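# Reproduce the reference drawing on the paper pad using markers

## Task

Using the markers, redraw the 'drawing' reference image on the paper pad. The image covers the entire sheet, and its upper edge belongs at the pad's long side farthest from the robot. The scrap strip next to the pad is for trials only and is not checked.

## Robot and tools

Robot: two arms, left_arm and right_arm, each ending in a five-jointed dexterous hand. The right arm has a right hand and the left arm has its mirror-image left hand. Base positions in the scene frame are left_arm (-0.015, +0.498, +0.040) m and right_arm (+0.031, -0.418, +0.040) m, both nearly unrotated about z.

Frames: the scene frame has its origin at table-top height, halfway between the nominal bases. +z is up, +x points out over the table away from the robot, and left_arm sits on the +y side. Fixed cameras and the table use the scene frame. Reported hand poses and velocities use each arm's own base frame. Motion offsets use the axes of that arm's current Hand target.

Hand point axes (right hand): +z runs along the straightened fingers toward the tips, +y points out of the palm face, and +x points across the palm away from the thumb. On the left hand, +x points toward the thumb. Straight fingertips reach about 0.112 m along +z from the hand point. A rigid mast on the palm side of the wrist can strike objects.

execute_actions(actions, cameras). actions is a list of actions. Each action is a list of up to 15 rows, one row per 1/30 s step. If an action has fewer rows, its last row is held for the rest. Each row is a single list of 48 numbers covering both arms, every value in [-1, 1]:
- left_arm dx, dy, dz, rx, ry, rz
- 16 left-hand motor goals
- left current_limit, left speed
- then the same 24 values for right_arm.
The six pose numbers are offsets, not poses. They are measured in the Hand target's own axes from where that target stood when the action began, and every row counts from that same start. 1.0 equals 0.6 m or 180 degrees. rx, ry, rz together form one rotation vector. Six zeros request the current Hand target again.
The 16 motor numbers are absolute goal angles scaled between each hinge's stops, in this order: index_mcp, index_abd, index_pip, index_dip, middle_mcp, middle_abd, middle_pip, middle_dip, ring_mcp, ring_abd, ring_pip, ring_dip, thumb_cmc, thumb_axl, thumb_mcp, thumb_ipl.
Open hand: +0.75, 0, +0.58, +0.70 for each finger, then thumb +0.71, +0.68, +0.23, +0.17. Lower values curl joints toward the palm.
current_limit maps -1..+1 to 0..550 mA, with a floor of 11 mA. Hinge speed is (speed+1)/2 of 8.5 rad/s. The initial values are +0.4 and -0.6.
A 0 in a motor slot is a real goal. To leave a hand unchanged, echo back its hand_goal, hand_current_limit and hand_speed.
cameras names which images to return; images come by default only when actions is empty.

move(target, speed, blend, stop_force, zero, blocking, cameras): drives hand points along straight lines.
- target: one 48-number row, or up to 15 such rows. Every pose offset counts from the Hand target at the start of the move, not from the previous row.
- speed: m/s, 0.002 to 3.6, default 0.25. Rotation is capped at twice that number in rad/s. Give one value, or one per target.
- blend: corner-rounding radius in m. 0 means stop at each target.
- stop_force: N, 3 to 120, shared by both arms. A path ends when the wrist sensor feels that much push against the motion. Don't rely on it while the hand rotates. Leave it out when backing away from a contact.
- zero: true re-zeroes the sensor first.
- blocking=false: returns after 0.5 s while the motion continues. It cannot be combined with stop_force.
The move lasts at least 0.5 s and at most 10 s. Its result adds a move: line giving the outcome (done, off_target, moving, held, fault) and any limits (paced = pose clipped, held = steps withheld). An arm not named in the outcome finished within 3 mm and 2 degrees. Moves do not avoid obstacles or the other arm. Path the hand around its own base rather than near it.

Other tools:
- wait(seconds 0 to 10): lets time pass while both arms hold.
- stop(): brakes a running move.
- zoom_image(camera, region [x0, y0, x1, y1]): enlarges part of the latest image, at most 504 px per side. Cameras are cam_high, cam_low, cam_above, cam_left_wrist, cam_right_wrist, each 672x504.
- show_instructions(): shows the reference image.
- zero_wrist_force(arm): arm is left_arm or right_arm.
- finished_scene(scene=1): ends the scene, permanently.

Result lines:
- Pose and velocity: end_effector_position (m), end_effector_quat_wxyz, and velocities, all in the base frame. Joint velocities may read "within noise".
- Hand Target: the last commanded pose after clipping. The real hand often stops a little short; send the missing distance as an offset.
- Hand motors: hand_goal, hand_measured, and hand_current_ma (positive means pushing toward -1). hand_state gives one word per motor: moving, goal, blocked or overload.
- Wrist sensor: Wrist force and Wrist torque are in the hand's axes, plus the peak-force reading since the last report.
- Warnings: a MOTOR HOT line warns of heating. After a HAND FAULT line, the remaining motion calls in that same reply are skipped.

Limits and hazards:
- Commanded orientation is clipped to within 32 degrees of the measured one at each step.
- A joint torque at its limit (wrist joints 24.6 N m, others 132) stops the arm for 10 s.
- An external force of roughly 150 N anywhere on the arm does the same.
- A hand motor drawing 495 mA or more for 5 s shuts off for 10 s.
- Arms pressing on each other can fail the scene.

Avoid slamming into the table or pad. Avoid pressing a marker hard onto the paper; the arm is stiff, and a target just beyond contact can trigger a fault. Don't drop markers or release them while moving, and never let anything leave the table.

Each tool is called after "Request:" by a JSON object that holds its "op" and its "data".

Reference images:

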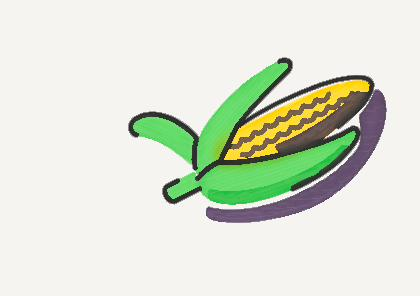

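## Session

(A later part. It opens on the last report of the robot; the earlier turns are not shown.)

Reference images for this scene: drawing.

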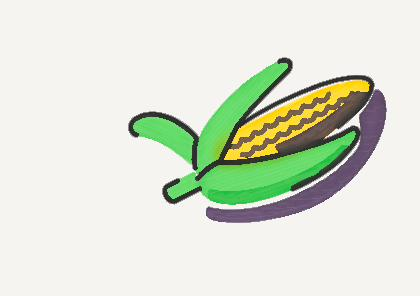

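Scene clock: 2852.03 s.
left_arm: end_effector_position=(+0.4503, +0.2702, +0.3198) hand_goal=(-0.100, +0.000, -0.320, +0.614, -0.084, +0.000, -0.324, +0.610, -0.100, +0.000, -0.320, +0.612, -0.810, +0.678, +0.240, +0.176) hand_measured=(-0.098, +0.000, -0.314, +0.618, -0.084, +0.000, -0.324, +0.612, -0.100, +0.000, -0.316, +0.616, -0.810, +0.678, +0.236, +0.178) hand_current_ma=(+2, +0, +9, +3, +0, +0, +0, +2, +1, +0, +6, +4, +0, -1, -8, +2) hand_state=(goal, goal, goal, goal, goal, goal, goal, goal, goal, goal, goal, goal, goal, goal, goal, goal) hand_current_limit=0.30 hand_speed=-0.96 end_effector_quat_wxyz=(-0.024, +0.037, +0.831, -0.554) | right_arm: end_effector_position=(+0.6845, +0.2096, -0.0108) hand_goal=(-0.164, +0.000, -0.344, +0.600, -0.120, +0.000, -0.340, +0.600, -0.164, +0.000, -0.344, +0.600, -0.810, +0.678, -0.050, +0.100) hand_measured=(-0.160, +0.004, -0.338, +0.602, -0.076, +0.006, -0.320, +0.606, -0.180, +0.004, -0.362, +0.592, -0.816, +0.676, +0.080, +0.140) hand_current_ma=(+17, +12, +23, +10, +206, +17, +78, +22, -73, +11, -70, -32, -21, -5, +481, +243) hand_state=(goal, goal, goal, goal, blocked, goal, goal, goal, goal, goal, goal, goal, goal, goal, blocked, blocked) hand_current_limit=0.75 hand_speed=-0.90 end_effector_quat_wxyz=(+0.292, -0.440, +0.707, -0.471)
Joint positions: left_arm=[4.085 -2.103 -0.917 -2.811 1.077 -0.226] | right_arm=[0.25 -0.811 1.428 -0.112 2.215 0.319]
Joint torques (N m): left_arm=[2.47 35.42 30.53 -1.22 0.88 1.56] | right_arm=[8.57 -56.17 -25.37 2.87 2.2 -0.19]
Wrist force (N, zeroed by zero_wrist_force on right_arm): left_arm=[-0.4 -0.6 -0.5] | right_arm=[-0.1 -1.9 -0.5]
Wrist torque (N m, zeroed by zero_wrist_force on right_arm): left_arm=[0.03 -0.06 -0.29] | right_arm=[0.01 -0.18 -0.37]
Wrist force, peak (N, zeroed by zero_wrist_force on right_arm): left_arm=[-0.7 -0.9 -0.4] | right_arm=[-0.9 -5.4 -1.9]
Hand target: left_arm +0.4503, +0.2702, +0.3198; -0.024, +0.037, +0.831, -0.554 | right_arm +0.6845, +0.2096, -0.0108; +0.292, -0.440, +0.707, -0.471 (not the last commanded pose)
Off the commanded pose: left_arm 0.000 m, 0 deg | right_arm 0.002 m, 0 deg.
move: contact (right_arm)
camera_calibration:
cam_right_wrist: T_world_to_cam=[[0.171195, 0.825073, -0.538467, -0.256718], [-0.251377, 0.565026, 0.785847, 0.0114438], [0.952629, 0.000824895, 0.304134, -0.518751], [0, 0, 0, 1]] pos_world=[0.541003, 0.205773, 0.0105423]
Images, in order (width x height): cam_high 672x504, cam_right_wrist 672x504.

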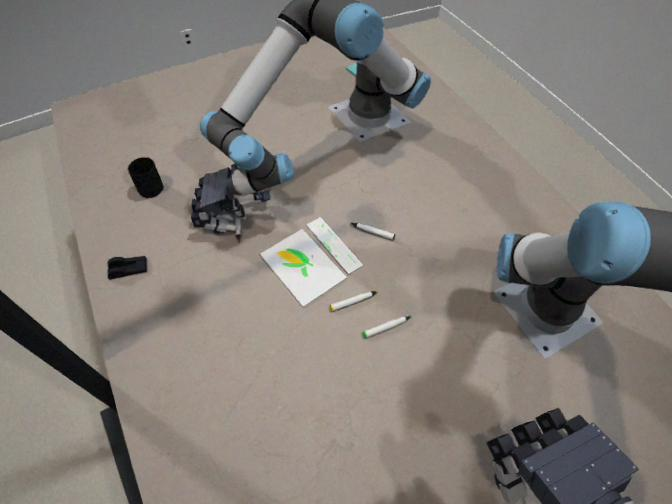

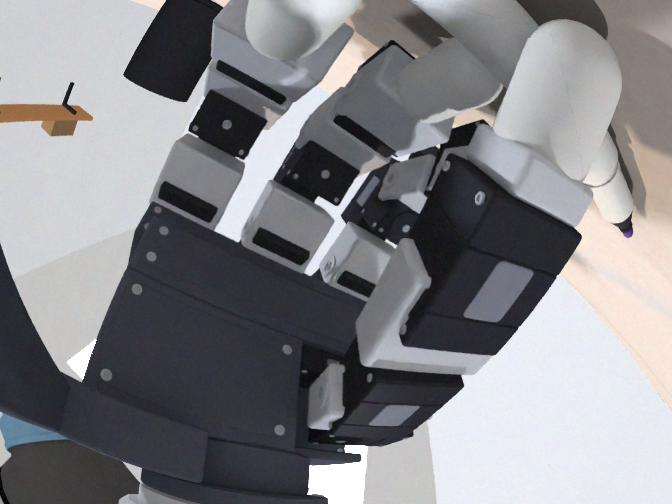

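Request:
{"op": "move", "data": {"target": [0,0,0,0,0,0,-0.1,0,-0.32,0.614,-0.085,0,-0.325,0.61,-0.1,0,-0.32,0.612,-0.81,0.678,0.24,0.175,0.3,-0.96,0,0,0,0,0,0,-0.16,0,-0.338,0.602,-0.078,0,-0.32,0.606,-0.18,0,-0.362,0.592,-0.81,0.678,0.085,0.15,0.3,-0.97], "cameras": ["cam_right_wrist"]}}

Request:
{"op": "move", "data": {"target": [0,0,0,0,0,0,-0.1,0,-0.32,0.614,-0.085,0,-0.325,0.61,-0.1,0,-0.32,0.612,-0.81,0.678,0.24,0.175,0.3,-0.96,0,0,0,0,0,0,-0.16,0,-0.338,0.602,-0.078,0,-0.32,0.606,-0.18,0,-0.362,0.592,-0.81,0.678,0.24,0.17,0.3,-0.97], "cameras": ["cam_right_wrist"]}}

Request:
{"op": "zoom_image", "data": {"camera": "cam_right_wrist", "region": [250, 0, 672, 330]}}

Scene clock: 2858.43 s.
left_arm: end_effector_position=(+0.4503, +0.2702, +0.3198) hand_goal=(-0.100, +0.000, -0.320, +0.614, -0.084, +0.000, -0.324, +0.610, -0.100, +0.000, -0.320, +0.612, -0.810, +0.678, +0.240, +0.176) hand_measured=(-0.098, +0.000, -0.314, +0.618, -0.084, +0.000, -0.324, +0.612, -0.100, +0.000, -0.316, +0.616, -0.810, +0.678, +0.236, +0.178) hand_current_ma=(+2, +0, +9, +3, +0, +0, +0, +2, +1, +0, +6, +4, +0, -1, -8, +2) hand_state=(goal, goal, goal, goal, goal, goal, goal, goal, goal, goal, goal, goal, goal, goal, goal, goal) hand_current_limit=0.30 hand_speed=-0.96 end_effector_quat_wxyz=(-0.024, +0.037, +0.831, -0.554) | right_arm: end_effector_position=(+0.6845, +0.2096, -0.0108) hand_goal=(-0.160, +0.000, -0.338, +0.602, -0.078, +0.000, -0.320, +0.606, -0.180, +0.000, -0.362, +0.592, -0.810, +0.678, +0.086, +0.150) hand_measured=(-0.160, +0.004, -0.338, +0.602, -0.070, +0.006, -0.318, +0.606, -0.180, +0.004, -0.362, +0.590, -0.816, +0.676, +0.080, +0.144) hand_current_ma=(+1, +12, +1, +3, +30, +17, +5, +0, -3, +11, -1, -3, -21, -5, +133, +41) hand_state=(goal, goal, goal, goal, goal, goal, goal, goal, goal, goal, goal, goal, goal, goal, moving, moving) hand_current_limit=0.30 hand_speed=-0.97 end_effector_quat_wxyz=(+0.292, -0.440, +0.707, -0.471)
Joint positions: left_arm=[4.085 -2.103 -0.917 -2.811 1.077 -0.226] | right_arm=[0.25 -0.811 1.428 -0.112 2.215 0.319]
Joint torques (N m): left_arm=[2.07 34.6 30.4 -1.35 0.89 1.72] | right_arm=[1.89 -54.29 -23.69 2.6 -0.14 -0.26]
Wrist force (N, zeroed by zero_wrist_force on right_arm): left_arm=[-0.4 -0.5 -0.5] | right_arm=[-0.3 -2.8 -1.1]
Wrist torque (N m, zeroed by zero_wrist_force on right_arm): left_arm=[0.05 -0.05 -0.29] | right_arm=[-0.07 -0.15 -0.38]
Wrist force, peak (N, zeroed by zero_wrist_force on right_arm): left_arm=[-0.6 -0.8 -0.7] | right_arm=[-0.1 -4.1 -1.2]
Hand target: left_arm +0.4503, +0.2702, +0.3198; -0.024, +0.037, +0.831, -0.554 | right_arm +0.6845, +0.2096, -0.0108; +0.292, -0.440, +0.707, -0.471
Off the commanded pose: left_arm 0.000 m, 0 deg | right_arm 0.000 m, 0 deg.
move: done
camera_calibration:
cam_right_wrist: T_world_to_cam=[[0.171195, 0.825073, -0.538467, -0.256718], [-0.251377, 0.565026, 0.785847, 0.0114438], [0.952629, 0.000824895, 0.304134, -0.518751], [0, 0, 0, 1]] pos_world=[0.541003, 0.205773, 0.0105423]
Images, in order (width x height): cam_right_wrist 672x504.

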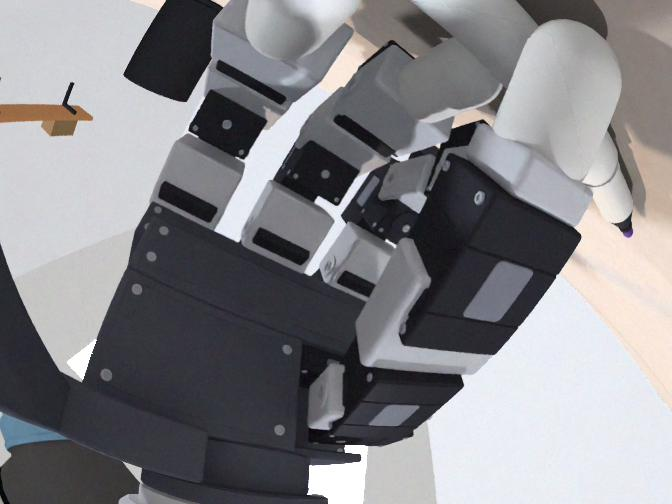

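Scene clock: 2860.83 s.
left_arm: end_effector_position=(+0.4503, +0.2702, +0.3198) hand_goal=(-0.100, +0.000, -0.320, +0.614, -0.084, +0.000, -0.324, +0.610, -0.100, +0.000, -0.320, +0.612, -0.810, +0.678, +0.240, +0.176) hand_measured=(-0.098, +0.000, -0.314, +0.618, -0.084, +0.000, -0.324, +0.612, -0.100, +0.000, -0.316, +0.616, -0.810, +0.678, +0.236, +0.178) hand_current_ma=(+2, +0, +9, +3, +0, +0, +0, +2, +1, +0, +6, +4, +0, -1, -8, +2) hand_state=(goal, goal, goal, goal, goal, goal, goal, goal, goal, goal, goal, goal, goal, goal, goal, goal) hand_current_limit=0.30 hand_speed=-0.96 end_effector_quat_wxyz=(-0.024, +0.037, +0.831, -0.554) | right_arm: end_effector_position=(+0.6845, +0.2096, -0.0108) hand_goal=(-0.160, +0.000, -0.338, +0.602, -0.078, +0.000, -0.320, +0.606, -0.180, +0.000, -0.362, +0.592, -0.810, +0.678, +0.240, +0.170) hand_measured=(-0.160, +0.004, -0.338, +0.602, -0.074, +0.004, -0.320, +0.606, -0.182, +0.004, -0.362, +0.590, -0.810, +0.676, +0.234, +0.168) hand_current_ma=(+1, +12, +1, +3, +19, +10, +3, +0, -4, +10, -1, -3, -2, -5, -31, -11) hand_state=(goal, goal, goal, goal, goal, goal, goal, goal, goal, goal, goal, goal, goal, goal, goal, goal) hand_current_limit=0.30 hand_speed=-0.97 end_effector_quat_wxyz=(+0.292, -0.440, +0.707, -0.471)
Joint positions: left_arm=[4.085 -2.103 -0.917 -2.811 1.077 -0.226] | right_arm=[0.25 -0.811 1.428 -0.112 2.215 0.319]
Joint torques (N m): left_arm=[1.91 36.28 30.12 -1.4 0.85 1.86] | right_arm=[-2.48 -47 -19.38 2.73 -1.77 -0.3]
Wrist force (N, zeroed by zero_wrist_force on right_arm): left_arm=[-0.4 -0.8 -0.4] | right_arm=[-0.3 -0.8 -0.3]
Wrist torque (N m, zeroed by zero_wrist_force on right_arm): left_arm=[0.00 -0.05 -0.29] | right_arm=[0.12 -0.17 -0.33]
Wrist force, peak (N, zeroed by zero_wrist_force on right_arm): left_arm=[-0.1 -0.9 -0.7] | right_arm=[-0.2 -3.2 -1.0]
Hand target: left_arm +0.4503, +0.2702, +0.3198; -0.024, +0.037, +0.831, -0.554 | right_arm +0.6845, +0.2096, -0.0108; +0.292, -0.440, +0.707, -0.471
Off the commanded pose: left_arm 0.000 m, 0 deg | right_arm 0.000 m, 0 deg.
move: done
camera_calibration:
cam_right_wrist: T_world_to_cam=[[0.171195, 0.825073, -0.538467, -0.256718], [-0.251377, 0.565026, 0.785847, 0.0114438], [0.952629, 0.000824895, 0.304134, -0.518751], [0, 0, 0, 1]] pos_world=[0.541003, 0.205773, 0.0105423]
Images, in order (width x height): cam_right_wrist 672x504.

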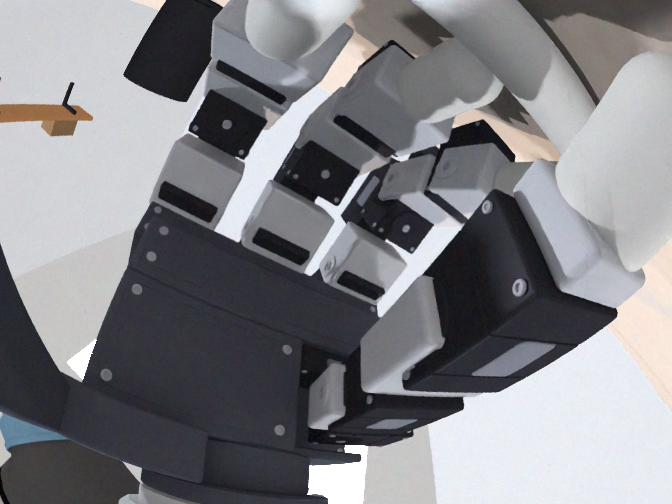

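Scaled by 1.194 from the camera's 672x504 image, which has a finer 960x720 frame.

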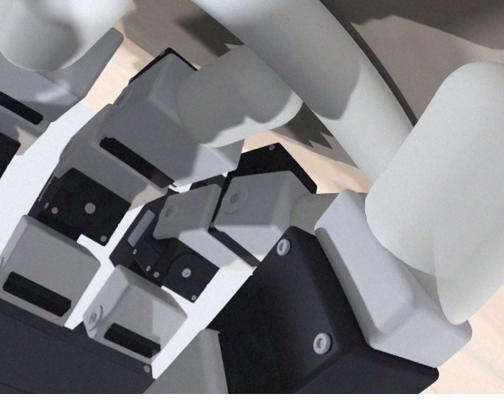

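Request:
{"op": "move", "data": {"target": [0,0,0,0,0,0,-0.1,0,-0.32,0.614,-0.085,0,-0.325,0.61,-0.1,0,-0.32,0.612,-0.81,0.678,0.24,0.175,0.3,-0.96,0,-0.0462,-0.0192,0,0,0,-0.16,0,-0.338,0.602,-0.078,0,-0.32,0.606,-0.18,0,-0.362,0.592,-0.81,0.678,0.24,0.17,0.3,-0.97], "speed": 0.04, "cameras": ["cam_right_wrist", "cam_high"]}}

Request:
{"op": "zoom_image", "data": {"camera": "cam_high", "region": [160, 130, 300, 280]}}

Scene clock: 2866.87 s.
left_arm: end_effector_position=(+0.4503, +0.2702, +0.3198) hand_goal=(-0.100, +0.000, -0.320, +0.614, -0.084, +0.000, -0.324, +0.610, -0.100, +0.000, -0.320, +0.612, -0.810, +0.678, +0.240, +0.176) hand_measured=(-0.098, +0.000, -0.314, +0.618, -0.084, +0.000, -0.324, +0.612, -0.100, +0.000, -0.316, +0.616, -0.810, +0.678, +0.236, +0.178) hand_current_ma=(+2, +0, +9, +3, +0, +0, +0, +2, +1, +0, +6, +4, +0, -1, -8, +2) hand_state=(goal, goal, goal, goal, goal, goal, goal, goal, goal, goal, goal, goal, goal, goal, goal, goal) hand_current_limit=0.30 hand_speed=-0.96 end_effector_quat_wxyz=(-0.024, +0.037, +0.831, -0.554) | right_arm: end_effector_position=(+0.6846, +0.2096, +0.0192) hand_goal=(-0.160, +0.000, -0.338, +0.602, -0.078, +0.000, -0.320, +0.606, -0.180, +0.000, -0.362, +0.592, -0.810, +0.678, +0.240, +0.170) hand_measured=(-0.160, +0.004, -0.338, +0.602, -0.076, +0.002, -0.320, +0.606, -0.182, +0.004, -0.362, +0.590, -0.810, +0.676, +0.234, +0.168) hand_current_ma=(+1, +12, +1, +3, +10, +9, +3, +0, -4, +10, -1, -3, -2, -5, -31, -11) hand_state=(goal, goal, goal, goal, goal, goal, goal, goal, goal, goal, goal, goal, goal, goal, goal, goal) hand_current_limit=0.30 hand_speed=-0.97 end_effector_quat_wxyz=(+0.292, -0.440, +0.707, -0.471)
Joint positions: left_arm=[4.085 -2.103 -0.917 -2.811 1.077 -0.226] | right_arm=[0.25 -0.85 1.41 -0.055 2.215 0.319]
Joint torques (N m): left_arm=[2.93 36.11 29.19 -1.28 1.03 1.75] | right_arm=[-11 -55.33 -26.45 2.75 -2.16 -0.2]
Wrist force (N, zeroed by zero_wrist_force on right_arm): left_arm=[-0.5 -0.8 -0.6] | right_arm=[-0.2 -0.7 -0.1]
Wrist torque (N m, zeroed by zero_wrist_force on right_arm): left_arm=[0.02 -0.05 -0.29] | right_arm=[0.11 -0.19 -0.30]
Wrist force, peak (N, zeroed by zero_wrist_force on right_arm): left_arm=[-0.4 -1.0 -0.6] | right_arm=[-0.2 -1.4 -0.3]
Hand target: left_arm +0.4503, +0.2702, +0.3198; -0.024, +0.037, +0.831, -0.554 | right_arm +0.6846, +0.2096, +0.0192; +0.292, -0.440, +0.707, -0.471
Off the commanded pose: left_arm 0.000 m, 0 deg | right_arm 0.000 m, 0 deg.
move: done
camera_calibration:
cam_right_wrist: T_world_to_cam=[[0.171116, 0.825074, -0.538491, -0.240509], [-0.251431, 0.565025, 0.785831, -0.011941], [0.952629, 0.000924892, 0.304134, -0.52796], [0, 0, 0, 1]] pos_world=[0.541103, 0.205672, 0.0404424]
Images, in order (width x height): cam_high 672x504, cam_right_wrist 672x504.

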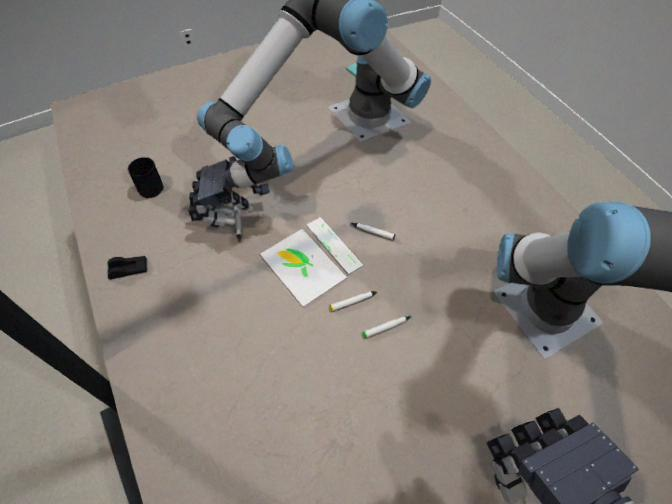

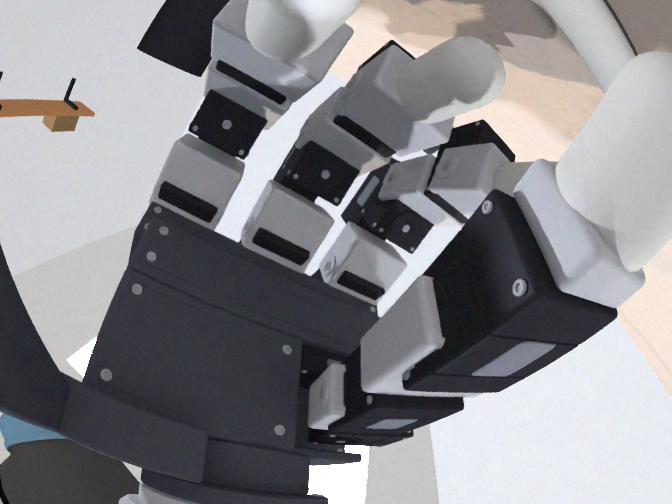

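Scaled by 3.360.

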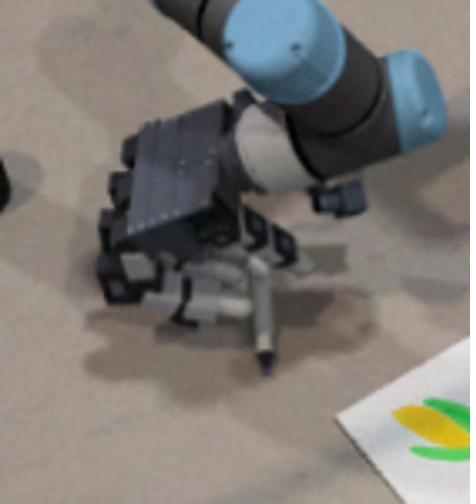

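Request:
{"op": "move", "data": {"target": [[0,0,0,0,0,0,-0.1,0,-0.32,0.614,-0.085,0,-0.325,0.61,-0.1,0,-0.32,0.612,-0.81,0.678,0.24,0.175,0.3,-0.96,0,-0.0923,-0.0385,0,0,0,-0.16,0,-0.338,0.602,-0.078,0,-0.32,0.606,-0.18,0,-0.362,0.592,-0.81,0.678,0.24,0.17,0.3,-0.97],[0,0,0,0,0,0,-0.1,0,-0.32,0.614,-0.085,0,-0.325,0.61,-0.1,0,-0.32,0.612,-0.81,0.678,0.24,0.175,0.3,-0.96,0.0018,-0.2233,-0.4642,0,0,0,-0.088,0,-0.32,0.624,-0.06,0,-0.32,0.624,-0.088,0,-0.32,0.624,-0.81,0.678,0.226,0.168,0.4,-0.6]], "speed": [0.15, 0.25], "blend": [0.02, 0], "cameras": ["cam_above"]}}

Request:
{"op": "zoom_image", "data": {"camera": "cam_above", "region": [430, 100, 650, 260]}}

Request:
{"op": "zoom_image", "data": {"camera": "cam_above", "region": [260, 200, 400, 330]}}

Scene clock: 2876.97 s.
left_arm: end_effector_position=(+0.4503, +0.2702, +0.3198) hand_goal=(-0.100, +0.000, -0.320, +0.614, -0.084, +0.000, -0.324, +0.610, -0.100, +0.000, -0.320, +0.612, -0.810, +0.678, +0.240, +0.176) hand_measured=(-0.098, +0.000, -0.314, +0.618, -0.084, +0.000, -0.324, +0.612, -0.100, +0.000, -0.316, +0.616, -0.810, +0.678, +0.236, +0.178) hand_current_ma=(+2, +0, +9, +3, +0, +0, +0, +2, +1, +0, +6, +4, +0, -1, -8, +2) hand_state=(goal, goal, goal, goal, goal, goal, goal, goal, goal, goal, goal, goal, goal, goal, goal, goal) hand_current_limit=0.30 hand_speed=-0.96 end_effector_quat_wxyz=(-0.024, +0.037, +0.831, -0.554) | right_arm: end_effector_position=(+0.5003, +0.2996, +0.2505) hand_goal=(-0.088, +0.000, -0.320, +0.624, -0.060, +0.000, -0.320, +0.624, -0.088, +0.000, -0.320, +0.624, -0.810, +0.678, +0.226, +0.168) hand_measured=(-0.090, +0.004, -0.320, +0.622, -0.064, +0.002, -0.320, +0.622, -0.090, +0.004, -0.320, +0.622, -0.810, +0.676, +0.226, +0.168) hand_current_ma=(-9, +11, -2, -9, -12, +9, +3, -9, -10, +10, -2, -9, -1, -5, +1, -1) hand_state=(goal, goal, goal, goal, goal, goal, goal, goal, goal, goal, goal, goal, goal, goal, goal, goal) hand_current_limit=0.40 hand_speed=-0.60 end_effector_quat_wxyz=(+0.292, -0.440, +0.707, -0.471)
Joint positions: left_arm=[4.085 -2.103 -0.917 -2.811 1.077 -0.226] | right_arm=[0.55 -1.225 1.396 0.497 2.466 0.55]
Joint torques (N m): left_arm=[2.41 35.96 29.72 -1.29 1.06 1.87] | right_arm=[9.22 -44.67 -28.55 3.47 3.33 1.52]
Wrist force (N, zeroed by zero_wrist_force on right_arm): left_arm=[-0.3 -0.7 -0.4] | right_arm=[-0.2 -0.9 0.0]
Wrist torque (N m, zeroed by zero_wrist_force on right_arm): left_arm=[0.02 -0.07 -0.27] | right_arm=[0.07 -0.19 -0.33]
Wrist force, peak (N, zeroed by zero_wrist_force on right_arm): left_arm=[-0.4 -1.0 -0.6] | right_arm=[-0.3 -1.3 -1.4]
Hand target: left_arm +0.4503, +0.2702, +0.3198; -0.024, +0.037, +0.831, -0.554 | right_arm +0.5003, +0.2996, +0.2505; +0.292, -0.440, +0.707, -0.471
Off the commanded pose: left_arm 0.000 m, 0 deg | right_arm 0.000 m, 0 deg.
move: done
Images, in order (width x height): cam_above 672x504.

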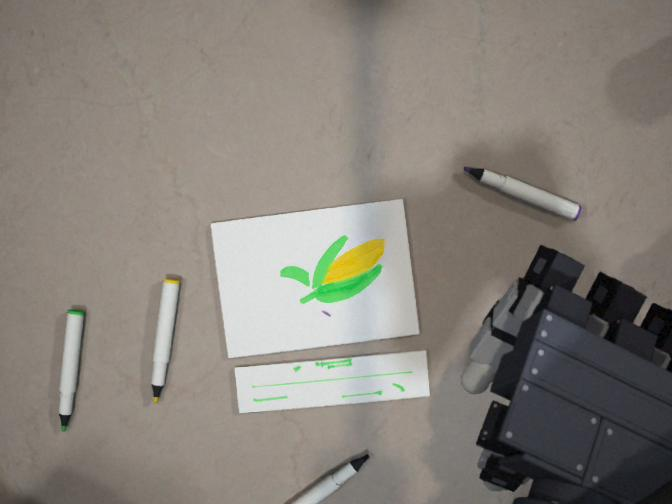

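Scaled by 2.291.

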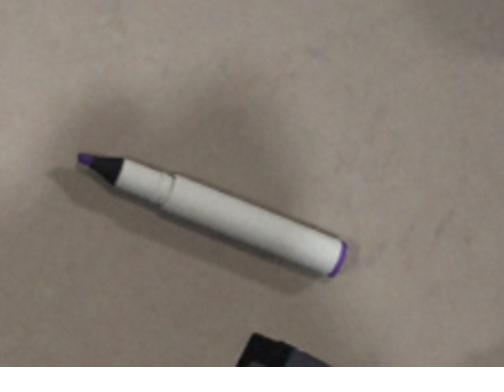

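Scaled by 3.600.

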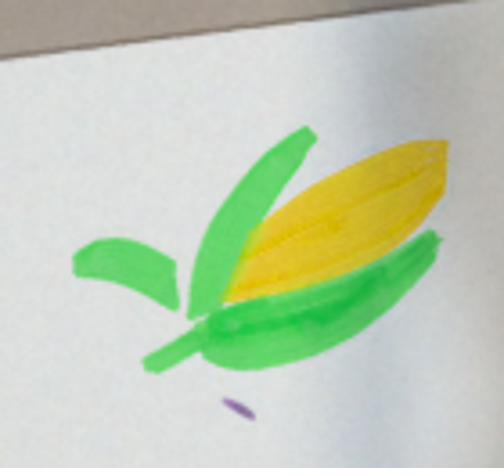

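Request:
{"op": "move", "data": {"target": [0,0,0,0,0,0,-0.1,0,-0.32,0.614,-0.085,0,-0.325,0.61,-0.1,0,-0.32,0.612,-0.81,0.678,0.24,0.175,0.3,-0.96,-0.0192,0.1642,0.4312,0,-0.02026,-0.00844,-0.088,0,-0.32,0.624,-0.06,0,-0.32,0.624,-0.088,0,-0.32,0.624,-0.81,0.678,0.226,0.168,0.4,-0.6], "speed": 0.25}}

Request:
{"op": "move", "data": {"target": [0,0,0,0,0,0,-0.1,0,-0.32,0.614,-0.085,0,-0.325,0.61,-0.1,0,-0.32,0.612,-0.81,0.678,0.24,0.175,0.3,-0.96,0,0.0615,0.0256,0,0,0,-0.088,0,-0.32,0.624,-0.06,0,-0.32,0.624,-0.088,0,-0.32,0.624,-0.81,0.678,0.226,0.168,0.4,-0.6], "speed": 0.1, "cameras": ["cam_right_wrist"]}}

Request:
{"op": "zoom_image", "data": {"camera": "cam_right_wrist", "region": [400, 0, 672, 204]}}

Scene clock: 2896.17 s.
left_arm: end_effector_position=(+0.4503, +0.2702, +0.3198) hand_goal=(-0.100, +0.000, -0.320, +0.614, -0.084, +0.000, -0.324, +0.610, -0.100, +0.000, -0.320, +0.612, -0.810, +0.678, +0.240, +0.176) hand_measured=(-0.098, +0.000, -0.314, +0.618, -0.084, +0.000, -0.324, +0.612, -0.100, +0.000, -0.316, +0.616, -0.810, +0.678, +0.236, +0.178) hand_current_ma=(+2, +0, +9, +3, +0, +0, +0, +2, +1, +0, +6, +4, +0, -1, -8, +2) hand_state=(goal, goal, goal, goal, goal, goal, goal, goal, goal, goal, goal, goal, goal, goal, goal, goal) hand_current_limit=0.30 hand_speed=-0.96 end_effector_quat_wxyz=(-0.024, +0.037, +0.831, -0.554) | right_arm: end_effector_position=(+0.6851, +0.2210, +0.0596) hand_goal=(-0.088, +0.000, -0.320, +0.624, -0.060, +0.000, -0.320, +0.624, -0.088, +0.000, -0.320, +0.624, -0.810, +0.678, +0.226, +0.168) hand_measured=(-0.090, +0.004, -0.320, +0.622, -0.062, +0.002, -0.320, +0.622, -0.090, +0.004, -0.320, +0.622, -0.810, +0.676, +0.226, +0.168) hand_current_ma=(-7, +11, -1, -9, -8, +9, +3, -9, -7, +10, -2, -9, -1, -5, +0, -1) hand_state=(goal, goal, goal, goal, goal, goal, goal, goal, goal, goal, goal, goal, goal, goal, goal, goal) hand_current_limit=0.40 hand_speed=-0.60 end_effector_quat_wxyz=(+0.308, -0.464, +0.692, -0.460)
Joint positions: left_arm=[4.085 -2.103 -0.917 -2.811 1.077 -0.226] | right_arm=[0.25 -0.91 1.395 -0.004 2.154 0.28]
Joint torques (N m): left_arm=[0.61 35.41 29.77 -1.25 0.77 1.71] | right_arm=[-11.12 -39.43 -27.62 -2.66 -1.86 -1.19]
Wrist force (N, zeroed by zero_wrist_force on right_arm): left_arm=[-0.4 -0.7 -0.5] | right_arm=[-0.3 -0.7 0.0]
Wrist torque (N m, zeroed by zero_wrist_force on right_arm): left_arm=[0.02 -0.05 -0.28] | right_arm=[0.09 -0.17 -0.24]
Wrist force, peak (N, zeroed by zero_wrist_force on right_arm): left_arm=[-0.6 -0.8 -0.7] | right_arm=[0.0 -1.8 -1.1]
Hand target: left_arm +0.4503, +0.2702, +0.3198; -0.024, +0.037, +0.831, -0.554 | right_arm +0.6852, +0.2210, +0.0596; +0.308, -0.464, +0.692, -0.460
Off the commanded pose: left_arm 0.000 m, 0 deg | right_arm 0.000 m, 0 deg.
move: done

Scene clock: 2897.07 s.
left_arm: end_effector_position=(+0.4503, +0.2702, +0.3198) hand_goal=(-0.100, +0.000, -0.320, +0.614, -0.084, +0.000, -0.324, +0.610, -0.100, +0.000, -0.320, +0.612, -0.810, +0.678, +0.240, +0.176) hand_measured=(-0.098, +0.000, -0.314, +0.618, -0.084, +0.000, -0.324, +0.612, -0.100, +0.000, -0.316, +0.616, -0.810, +0.678, +0.236, +0.178) hand_current_ma=(+2, +0, +9, +3, +0, +0, +0, +2, +1, +0, +6, +4, +0, -1, -8, +2) hand_state=(goal, goal, goal, goal, goal, goal, goal, goal, goal, goal, goal, goal, goal, goal, goal, goal) hand_current_limit=0.30 hand_speed=-0.96 end_effector_quat_wxyz=(-0.024, +0.037, +0.831, -0.554) | right_arm: end_effector_position=(+0.6851, +0.2210, +0.0197) hand_goal=(-0.088, +0.000, -0.320, +0.624, -0.060, +0.000, -0.320, +0.624, -0.088, +0.000, -0.320, +0.624, -0.810, +0.678, +0.226, +0.168) hand_measured=(-0.090, +0.004, -0.320, +0.622, -0.062, +0.002, -0.320, +0.622, -0.090, +0.004, -0.320, +0.622, -0.810, +0.676, +0.226, +0.168) hand_current_ma=(-7, +11, -1, -9, -8, +9, +3, -9, -7, +10, -2, -9, -1, -5, +0, -1) hand_state=(goal, goal, goal, goal, goal, goal, goal, goal, goal, goal, goal, goal, goal, goal, goal, goal) hand_current_limit=0.40 hand_speed=-0.60 end_effector_quat_wxyz=(+0.308, -0.464, +0.692, -0.460)
Joint positions: left_arm=[4.085 -2.103 -0.917 -2.811 1.077 -0.226] | right_arm=[0.25 -0.863 1.428 -0.084 2.154 0.28]
Joint torques (N m): left_arm=[1.93 36.13 30.08 -1.31 0.97 1.76] | right_arm=[-2.06 -40.25 -12.74 -2.45 1.07 -1.25]
Wrist force (N, zeroed by zero_wrist_force on right_arm): left_arm=[-0.4 -0.7 -0.5] | right_arm=[-0.3 -0.7 -0.3]
Wrist torque (N m, zeroed by zero_wrist_force on right_arm): left_arm=[0.02 -0.06 -0.29] | right_arm=[0.13 -0.18 -0.26]
Wrist force, peak (N, zeroed by zero_wrist_force on right_arm): left_arm=[-0.6 -0.7 -0.5] | right_arm=[-0.1 -1.5 -0.4]
Hand target: left_arm +0.4503, +0.2702, +0.3198; -0.024, +0.037, +0.831, -0.554 | right_arm +0.6851, +0.2210, +0.0196; +0.308, -0.464, +0.692, -0.460
Off the commanded pose: left_arm 0.000 m, 0 deg | right_arm 0.000 m, 0 deg.
move: done
camera_calibration:
cam_right_wrist: T_world_to_cam=[[0.113971, 0.835059, -0.538225, -0.212834], [-0.289756, 0.546141, 0.785984, 0.0117065], [0.950291, 0.0663748, 0.304207, -0.541392], [0, 0, 0, 1]] pos_world=[0.542129, 0.207271, 0.0409414]
Images, in order (width x height): cam_right_wrist 672x504.

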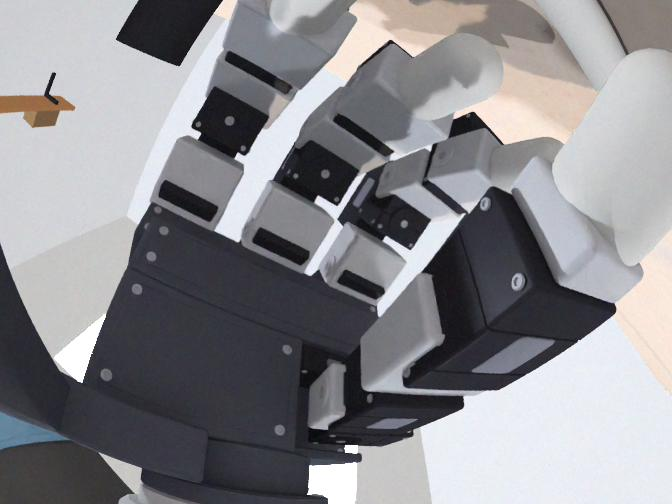

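Scaled by 1.853 from the camera's 672x504 image, which has a finer 960x720 frame.

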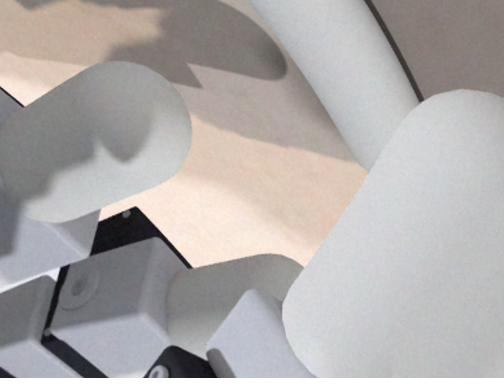

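Request:
{"op": "move", "data": {"target": [0,0,0,0,0,0,-0.1,0,-0.32,0.614,-0.085,0,-0.325,0.61,-0.1,0,-0.32,0.612,-0.81,0.678,0.24,0.175,0.3,-0.96,0,0.0498,0.0208,0,0,0,-0.088,0,-0.32,0.624,-0.06,0,-0.32,0.624,-0.088,0,-0.32,0.624,-0.81,0.678,0.226,0.168,0.4,-0.6], "speed": 0.05, "stop_force": 5}}

Request:
{"op": "move", "data": {"target": [0,0,0,0,0,0,-0.1,0,-0.32,0.614,-0.085,0,-0.325,0.61,-0.1,0,-0.32,0.612,-0.81,0.678,0.24,0.175,0.3,-0.96,0,0,0,0,0,0,-0.088,0,-0.32,0.624,-0.06,0,-0.32,0.624,-0.088,0,-0.32,0.624,-0.81,0.678,0.03,0.168,0.3,-0.9], "cameras": ["cam_right_wrist"]}}

Request:
{"op": "zoom_image", "data": {"camera": "cam_right_wrist", "region": [400, 0, 672, 250]}}

Scene clock: 2903.80 s.
left_arm: end_effector_position=(+0.4503, +0.2702, +0.3198) hand_goal=(-0.100, +0.000, -0.320, +0.614, -0.084, +0.000, -0.324, +0.610, -0.100, +0.000, -0.320, +0.612, -0.810, +0.678, +0.240, +0.176) hand_measured=(-0.098, +0.000, -0.314, +0.618, -0.084, +0.000, -0.324, +0.612, -0.100, +0.000, -0.316, +0.616, -0.810, +0.678, +0.236, +0.178) hand_current_ma=(+2, +0, +9, +3, +0, +0, +0, +2, +1, +0, +6, +4, +0, -1, -8, +2) hand_state=(goal, goal, goal, goal, goal, goal, goal, goal, goal, goal, goal, goal, goal, goal, goal, goal) hand_current_limit=0.30 hand_speed=-0.96 end_effector_quat_wxyz=(-0.024, +0.037, +0.831, -0.554) | right_arm: end_effector_position=(+0.6850, +0.2210, -0.0128) hand_goal=(-0.088, +0.000, -0.320, +0.624, -0.060, +0.000, -0.320, +0.624, -0.088, +0.000, -0.320, +0.624, -0.810, +0.678, +0.226, +0.168) hand_measured=(-0.090, +0.004, -0.320, +0.622, -0.062, +0.002, -0.320, +0.622, -0.090, +0.004, -0.320, +0.622, -0.810, +0.676, +0.226, +0.168) hand_current_ma=(-6, +11, -1, -9, -8, +9, +3, -9, -7, +10, -2, -9, -1, -5, +0, -1) hand_state=(goal, goal, goal, goal, goal, goal, goal, goal, goal, goal, goal, goal, goal, goal, goal, goal) hand_current_limit=0.40 hand_speed=-0.60 end_effector_quat_wxyz=(+0.308, -0.464, +0.692, -0.460)
Joint positions: left_arm=[4.085 -2.103 -0.917 -2.811 1.077 -0.226] | right_arm=[0.25 -0.819 1.447 -0.146 2.154 0.28]
Joint torques (N m): left_arm=[2.05 35.96 29.55 -1.35 0.9 1.62] | right_arm=[9.12 -39.29 -10.9 -2.78 2.21 -0.61]
Wrist force (N, zeroed by zero_wrist_force on right_arm): left_arm=[-0.3 -0.6 -0.5] | right_arm=[-0.4 -0.7 -0.3]
Wrist torque (N m, zeroed by zero_wrist_force on right_arm): left_arm=[0.04 -0.06 -0.28] | right_arm=[0.11 -0.16 -0.26]
Wrist force, peak (N, zeroed by zero_wrist_force on right_arm): left_arm=[-0.5 -0.9 -0.6] | right_arm=[-0.3 -1.2 -0.2]
Hand target: left_arm +0.4503, +0.2702, +0.3198; -0.024, +0.037, +0.831, -0.554 | right_arm +0.6850, +0.2210, -0.0128; +0.308, -0.464, +0.692, -0.460
Off the commanded pose: left_arm 0.000 m, 0 deg | right_arm 0.000 m, 0 deg.
move: done

Scene clock: 2904.63 s.
left_arm: end_effector_position=(+0.4503, +0.2702, +0.3198) hand_goal=(-0.100, +0.000, -0.320, +0.614, -0.084, +0.000, -0.324, +0.610, -0.100, +0.000, -0.320, +0.612, -0.810, +0.678, +0.240, +0.176) hand_measured=(-0.098, +0.000, -0.314, +0.618, -0.084, +0.000, -0.324, +0.612, -0.100, +0.000, -0.316, +0.616, -0.810, +0.678, +0.236, +0.178) hand_current_ma=(+2, +0, +9, +3, +0, +0, +0, +2, +1, +0, +6, +4, +0, -1, -8, +2) hand_state=(goal, goal, goal, goal, goal, goal, goal, goal, goal, goal, goal, goal, goal, goal, goal, goal) hand_current_limit=0.30 hand_speed=-0.96 end_effector_quat_wxyz=(-0.024, +0.037, +0.831, -0.554) | right_arm: end_effector_position=(+0.6850, +0.2210, -0.0128) hand_goal=(-0.088, +0.000, -0.320, +0.624, -0.060, +0.000, -0.320, +0.624, -0.088, +0.000, -0.320, +0.624, -0.810, +0.678, +0.030, +0.168) hand_measured=(-0.088, +0.004, -0.320, +0.622, -0.062, +0.002, -0.320, +0.622, -0.088, +0.004, -0.320, +0.622, -0.810, +0.676, +0.076, +0.174) hand_current_ma=(+2, +11, -1, -9, -8, +9, +3, -9, +1, +10, -2, -8, -1, -5, +262, +34) hand_state=(goal, goal, goal, goal, goal, goal, goal, goal, goal, goal, goal, goal, goal, goal, blocked, goal) hand_current_limit=0.30 hand_speed=-0.90 end_effector_quat_wxyz=(+0.308, -0.464, +0.692, -0.460)
Joint positions: left_arm=[4.085 -2.103 -0.917 -2.811 1.077 -0.226] | right_arm=[0.25 -0.819 1.447 -0.146 2.154 0.28]
Joint torques (N m): left_arm=[1.89 35.57 29.2 -1.02 1.08 1.88] | right_arm=[9.31 -39.96 -12.58 -2.65 1.29 -1.14]
Wrist force (N, zeroed by zero_wrist_force on right_arm): left_arm=[-0.5 -0.7 -0.3] | right_arm=[-0.3 -2.4 -1.6]
Wrist torque (N m, zeroed by zero_wrist_force on right_arm): left_arm=[0.01 -0.04 -0.29] | right_arm=[-0.04 -0.14 -0.28]
Wrist force, peak (N, zeroed by zero_wrist_force on right_arm): left_arm=[-0.6 -0.7 -0.4] | right_arm=[-0.2 -2.6 -1.8]
Hand target: left_arm +0.4503, +0.2702, +0.3198; -0.024, +0.037, +0.831, -0.554 | right_arm +0.6850, +0.2210, -0.0128; +0.308, -0.464, +0.692, -0.460
Off the commanded pose: left_arm 0.000 m, 0 deg | right_arm 0.000 m, 0 deg.
move: done
camera_calibration:
cam_right_wrist: T_world_to_cam=[[0.113945, 0.835004, -0.538316, -0.230247], [-0.28967, 0.546225, 0.785958, 0.0371083], [0.95032, 0.0663778, 0.304116, -0.531552], [0, 0, 0, 1]] pos_world=[0.542129, 0.207271, 0.00854215]
Images, in order (width x height): cam_right_wrist 672x504.

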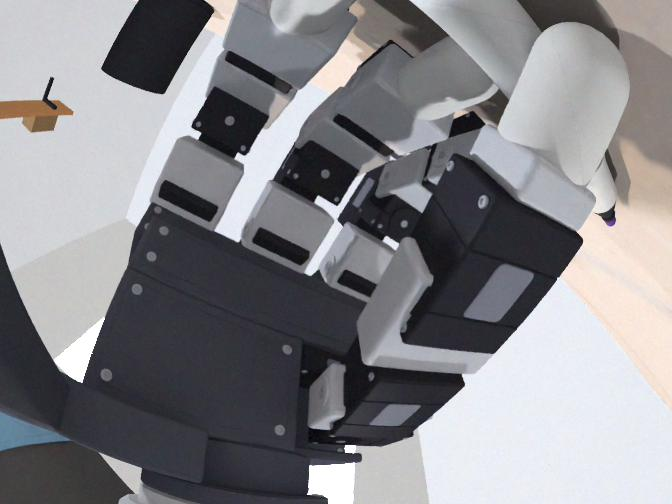

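Scaled by 1.853 from the camera's 672x504 image, which has a finer 960x720 frame.

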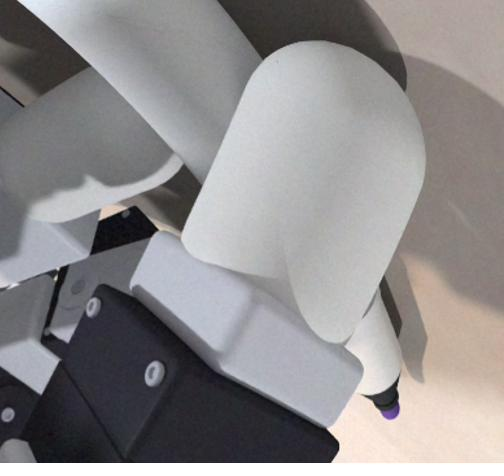

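Request:
{"op": "move", "data": {"target": [0,0,0,0,0,0,-0.1,0,-0.32,0.614,-0.085,0,-0.325,0.61,-0.1,0,-0.32,0.612,-0.81,0.678,0.24,0.175,0.3,-0.96,0,0,0,0,0,0,-0.13,0,-0.33,0.61,-0.09,0,-0.33,0.61,-0.13,0,-0.33,0.61,-0.81,0.678,-0.02,0.13,0.5,-0.9]}}

Request:
{"op": "move", "data": {"target": [0,0,0,0,0,0,-0.1,0,-0.32,0.614,-0.085,0,-0.325,0.61,-0.1,0,-0.32,0.612,-0.81,0.678,0.24,0.175,0.3,-0.96,0,0,0,0,0,0,-0.165,0,-0.345,0.6,-0.12,0,-0.34,0.6,-0.165,0,-0.345,0.6,-0.81,0.678,-0.05,0.1,0.75,-0.9]}}

Request:
{"op": "move", "data": {"target": [0,0,0,0,0,0,-0.1,0,-0.32,0.614,-0.085,0,-0.325,0.61,-0.1,0,-0.32,0.612,-0.81,0.678,0.24,0.175,0.3,-0.96,0,-0.0923,-0.0385,0,0,0,-0.165,0,-0.345,0.6,-0.12,0,-0.34,0.6,-0.165,0,-0.345,0.6,-0.81,0.678,-0.05,0.1,0.75,-0.9], "speed": 0.08, "cameras": ["cam_right_wrist"]}}

Request:
{"op": "zoom_image", "data": {"camera": "cam_right_wrist", "region": [400, 0, 672, 250]}}

Scene clock: 2913.03 s.
left_arm: end_effector_position=(+0.4503, +0.2702, +0.3198) hand_goal=(-0.100, +0.000, -0.320, +0.614, -0.084, +0.000, -0.324, +0.610, -0.100, +0.000, -0.320, +0.612, -0.810, +0.678, +0.240, +0.176) hand_measured=(-0.098, +0.000, -0.314, +0.618, -0.084, +0.000, -0.324, +0.612, -0.100, +0.000, -0.316, +0.616, -0.810, +0.678, +0.236, +0.178) hand_current_ma=(+2, +0, +9, +3, +0, +0, +0, +2, +1, +0, +6, +4, +0, -1, -8, +2) hand_state=(goal, goal, goal, goal, goal, goal, goal, goal, goal, goal, goal, goal, goal, goal, goal, goal) hand_current_limit=0.30 hand_speed=-0.96 end_effector_quat_wxyz=(-0.024, +0.037, +0.831, -0.554) | right_arm: end_effector_position=(+0.6850, +0.2210, -0.0128) hand_goal=(-0.130, +0.000, -0.330, +0.610, -0.090, +0.000, -0.330, +0.610, -0.130, +0.000, -0.330, +0.610, -0.810, +0.678, -0.020, +0.130) hand_measured=(-0.088, +0.004, -0.322, +0.618, -0.076, +0.002, -0.322, +0.614, -0.088, +0.004, -0.322, +0.618, -0.810, +0.676, +0.074, +0.172) hand_current_ma=(+189, +11, +33, +30, +58, +9, +29, +17, +190, +10, +33, +27, -1, -5, +413, +244) hand_state=(blocked, goal, goal, goal, goal, goal, goal, goal, blocked, goal, goal, goal, goal, goal, blocked, blocked) hand_current_limit=0.50 hand_speed=-0.90 end_effector_quat_wxyz=(+0.308, -0.464, +0.692, -0.460)
Joint positions: left_arm=[4.085 -2.103 -0.917 -2.811 1.077 -0.226] | right_arm=[0.25 -0.819 1.447 -0.146 2.154 0.28]
Joint torques (N m): left_arm=[1.75 35.59 29.94 -1.29 0.99 1.83] | right_arm=[9.62 -40.55 -11.56 -1.54 -1.74 -1.15]
Wrist force (N, zeroed by zero_wrist_force on right_arm): left_arm=[-0.3 -0.7 -0.6] | right_arm=[-0.4 -0.6 -0.3]
Wrist torque (N m, zeroed by zero_wrist_force on right_arm): left_arm=[0.04 -0.08 -0.28] | right_arm=[0.12 -0.17 -0.26]
Wrist force, peak (N, zeroed by zero_wrist_force on right_arm): left_arm=[-0.4 -0.9 -0.8] | right_arm=[0.0 -2.6 -1.8]
Hand target: left_arm +0.4503, +0.2702, +0.3198; -0.024, +0.037, +0.831, -0.554 | right_arm +0.6850, +0.2210, -0.0128; +0.308, -0.464, +0.692, -0.460
Off the commanded pose: left_arm 0.000 m, 0 deg | right_arm 0.000 m, 0 deg.
move: done

Scene clock: 2913.53 s.
left_arm: end_effector_position=(+0.4503, +0.2702, +0.3198) hand_goal=(-0.100, +0.000, -0.320, +0.614, -0.084, +0.000, -0.324, +0.610, -0.100, +0.000, -0.320, +0.612, -0.810, +0.678, +0.240, +0.176) hand_measured=(-0.098, +0.000, -0.314, +0.618, -0.084, +0.000, -0.324, +0.612, -0.100, +0.000, -0.316, +0.616, -0.810, +0.678, +0.236, +0.178) hand_current_ma=(+2, +0, +9, +3, +0, +0, +0, +2, +1, +0, +6, +4, +0, -1, -8, +2) hand_state=(goal, goal, goal, goal, goal, goal, goal, goal, goal, goal, goal, goal, goal, goal, goal, goal) hand_current_limit=0.30 hand_speed=-0.96 end_effector_quat_wxyz=(-0.024, +0.037, +0.831, -0.554) | right_arm: end_effector_position=(+0.6850, +0.2210, -0.0128) hand_goal=(-0.164, +0.000, -0.344, +0.600, -0.120, +0.000, -0.340, +0.600, -0.164, +0.000, -0.344, +0.600, -0.810, +0.678, -0.050, +0.100) hand_measured=(-0.094, +0.004, -0.322, +0.616, -0.080, +0.002, -0.322, +0.612, -0.094, +0.004, -0.322, +0.614, -0.810, +0.676, +0.074, +0.168) hand_current_ma=(+338, +11, +93, +61, +181, +9, +72, +44, +338, +10, +94, +55, +0, -5, +481, +417) hand_state=(blocked, goal, blocked, goal, blocked, goal, goal, goal, blocked, goal, blocked, goal, goal, goal, blocked, blocked) hand_current_limit=0.75 hand_speed=-0.90 end_effector_quat_wxyz=(+0.308, -0.464, +0.692, -0.460)
Joint positions: left_arm=[4.085 -2.103 -0.917 -2.811 1.077 -0.226] | right_arm=[0.25 -0.819 1.447 -0.146 2.154 0.28]
Joint torques (N m): left_arm=[1.5 35.23 29.59 -1.36 0.82 1.84] | right_arm=[8.08 -41.4 -12.04 -1.44 -1.7 -1.09]
Wrist force (N, zeroed by zero_wrist_force on right_arm): left_arm=[-0.4 -0.4 -0.4] | right_arm=[0.0 -1.0 -0.1]
Wrist torque (N m, zeroed by zero_wrist_force on right_arm): left_arm=[0.04 -0.05 -0.30] | right_arm=[0.06 -0.21 -0.23]
Wrist force, peak (N, zeroed by zero_wrist_force on right_arm): left_arm=[-0.5 -0.8 -0.5] | right_arm=[-0.2 -0.9 -0.5]
Hand target: left_arm +0.4503, +0.2702, +0.3198; -0.024, +0.037, +0.831, -0.554 | right_arm +0.6850, +0.2210, -0.0128; +0.308, -0.464, +0.692, -0.460
Off the commanded pose: left_arm 0.000 m, 0 deg | right_arm 0.000 m, 0 deg.
move: done

Scene clock: 2914.73 s.
left_arm: end_effector_position=(+0.4503, +0.2702, +0.3198) hand_goal=(-0.100, +0.000, -0.320, +0.614, -0.084, +0.000, -0.324, +0.610, -0.100, +0.000, -0.320, +0.612, -0.810, +0.678, +0.240, +0.176) hand_measured=(-0.098, +0.000, -0.314, +0.618, -0.084, +0.000, -0.324, +0.612, -0.100, +0.000, -0.316, +0.616, -0.810, +0.678, +0.236, +0.178) hand_current_ma=(+2, +0, +9, +3, +0, +0, +0, +2, +1, +0, +6, +4, +0, -1, -8, +2) hand_state=(goal, goal, goal, goal, goal, goal, goal, goal, goal, goal, goal, goal, goal, goal, goal, goal) hand_current_limit=0.30 hand_speed=-0.96 end_effector_quat_wxyz=(-0.024, +0.037, +0.831, -0.554) | right_arm: end_effector_position=(+0.6851, +0.2210, +0.0472) hand_goal=(-0.164, +0.000, -0.344, +0.600, -0.120, +0.000, -0.340, +0.600, -0.164, +0.000, -0.344, +0.600, -0.810, +0.678, -0.050, +0.100) hand_measured=(-0.094, +0.004, -0.322, +0.616, -0.080, +0.002, -0.322, +0.612, -0.094, +0.004, -0.322, +0.614, -0.810, +0.676, +0.074, +0.168) hand_current_ma=(+338, +11, +93, +61, +181, +9, +72, +44, +338, +10, +94, +55, +0, -5, +481, +417) hand_state=(blocked, goal, blocked, goal, blocked, goal, goal, goal, blocked, goal, blocked, goal, goal, goal, blocked, blocked) hand_current_limit=0.75 hand_speed=-0.90 end_effector_quat_wxyz=(+0.308, -0.464, +0.692, -0.460)
Joint positions: left_arm=[4.085 -2.103 -0.917 -2.811 1.077 -0.226] | right_arm=[0.25 -0.896 1.407 -0.029 2.154 0.28]
Joint torques (N m): left_arm=[1.64 35.25 29.78 -1.33 0.93 1.73] | right_arm=[-4.57 -56.57 -26.17 2.68 -1.47 1.68]
Wrist force (N, zeroed by zero_wrist_force on right_arm): left_arm=[-0.1 -0.9 -0.4] | right_arm=[-0.3 -0.7 -0.2]
Wrist torque (N m, zeroed by zero_wrist_force on right_arm): left_arm=[-0.01 -0.09 -0.26] | right_arm=[0.10 -0.18 -0.25]
Wrist force, peak (N, zeroed by zero_wrist_force on right_arm): left_arm=[-0.3 -0.9 -0.6] | right_arm=[-0.2 -1.4 -0.3]
Hand target: left_arm +0.4503, +0.2702, +0.3198; -0.024, +0.037, +0.831, -0.554 | right_arm +0.6851, +0.2210, +0.0472; +0.308, -0.464, +0.692, -0.460
Off the commanded pose: left_arm 0.000 m, 0 deg | right_arm 0.000 m, 0 deg.
move: done
camera_calibration:
cam_right_wrist: T_world_to_cam=[[0.113798, 0.834971, -0.538399, -0.19792], [-0.28977, 0.546252, 0.785902, -0.00988898], [0.950307, 0.0665775, 0.304112, -0.549898], [0, 0, 0, 1]] pos_world=[0.542229, 0.20727, 0.0684423]
Images, in order (width x height): cam_right_wrist 672x504.

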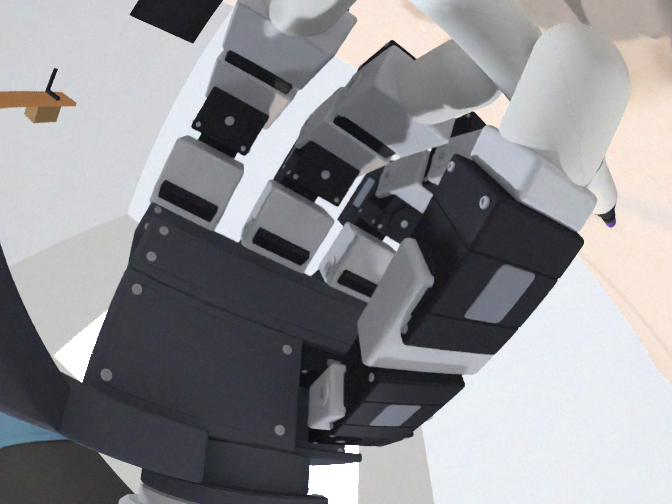

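Scaled by 1.853 from the camera's 672x504 image, which has a finer 960x720 frame.

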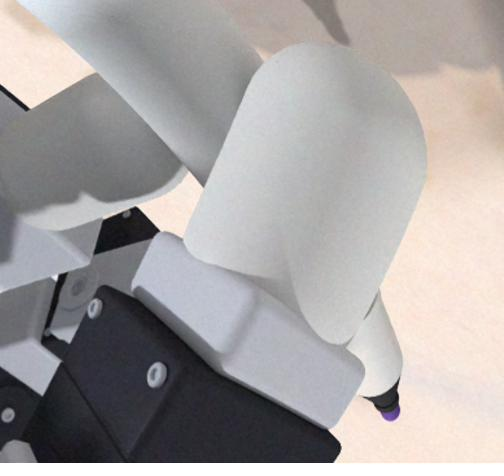

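Request:
{"op": "move", "data": {"target": [0,0,0,0,0,0,-0.1,0,-0.32,0.614,-0.085,0,-0.325,0.61,-0.1,0,-0.32,0.612,-0.81,0.678,0.24,0.175,0.3,-0.96,-0.1887,-0.1537,-0.51,0.2069,-0.2736,-0.2197,-0.165,0,-0.345,0.6,-0.12,0,-0.34,0.6,-0.165,0,-0.345,0.6,-0.81,0.678,-0.05,0.1,0.75,-0.9], "speed": 0.25}}

Scene clock: 2927.33 s.
left_arm: end_effector_position=(+0.4503, +0.2702, +0.3198) hand_goal=(-0.100, +0.000, -0.320, +0.614, -0.084, +0.000, -0.324, +0.610, -0.100, +0.000, -0.320, +0.612, -0.810, +0.678, +0.240, +0.176) hand_measured=(-0.098, +0.000, -0.314, +0.618, -0.084, +0.000, -0.324, +0.612, -0.100, +0.000, -0.316, +0.616, -0.810, +0.678, +0.236, +0.178) hand_current_ma=(+2, +0, +9, +3, +0, +0, +0, +2, +1, +0, +6, +4, +0, -1, -8, +2) hand_state=(goal, goal, goal, goal, goal, goal, goal, goal, goal, goal, goal, goal, goal, goal, goal, goal) hand_current_limit=0.30 hand_speed=-0.96 end_effector_quat_wxyz=(-0.024, +0.037, +0.831, -0.554) | right_arm: end_effector_position=(+0.5002, +0.4195, +0.2505) hand_goal=(-0.164, +0.000, -0.344, +0.600, -0.120, +0.000, -0.340, +0.600, -0.164, +0.000, -0.344, +0.600, -0.810, +0.678, -0.050, +0.100) hand_measured=(-0.094, +0.004, -0.322, +0.616, -0.084, +0.002, -0.322, +0.612, -0.098, +0.004, -0.322, +0.614, -0.808, +0.676, +0.074, +0.168) hand_current_ma=(+332, +11, +93, +61, +168, +9, +72, +44, +316, +10, +94, +55, +4, -5, +481, +417) hand_state=(blocked, goal, blocked, goal, blocked, goal, goal, goal, blocked, goal, blocked, goal, goal, goal, blocked, blocked) hand_current_limit=0.75 hand_speed=-0.90 end_effector_quat_wxyz=(-0.517, +0.686, -0.142, +0.492)
Joint positions: left_arm=[4.085 -2.103 -0.917 -2.811 1.077 -0.226] | right_arm=[0.491 -1.466 1.873 -0.426 1.457 -0.554]
Joint torques (N m): left_arm=[1.22 35.88 29.73 -1.17 0.87 1.72] | right_arm=[9.36 -34.59 -29.82 0.81 -2.38 -1.58]
Wrist force (N, zeroed by zero_wrist_force on right_arm): left_arm=[-0.3 -0.7 -0.6] | right_arm=[-0.5 -1.2 0.0]
Wrist torque (N m, zeroed by zero_wrist_force on right_arm): left_arm=[0.04 -0.07 -0.28] | right_arm=[-0.23 0.08 -0.06]
Wrist force, peak (N, zeroed by zero_wrist_force on right_arm): left_arm=[-0.3 -1.0 -0.7] | right_arm=[-0.7 -2.1 -0.2]
Hand target: left_arm +0.4503, +0.2702, +0.3198; -0.024, +0.037, +0.831, -0.554 | right_arm +0.5002, +0.4196, +0.2505; -0.517, +0.686, -0.142, +0.492
Off the commanded pose: left_arm 0.000 m, 0 deg | right_arm 0.000 m, 0 deg.
move: done


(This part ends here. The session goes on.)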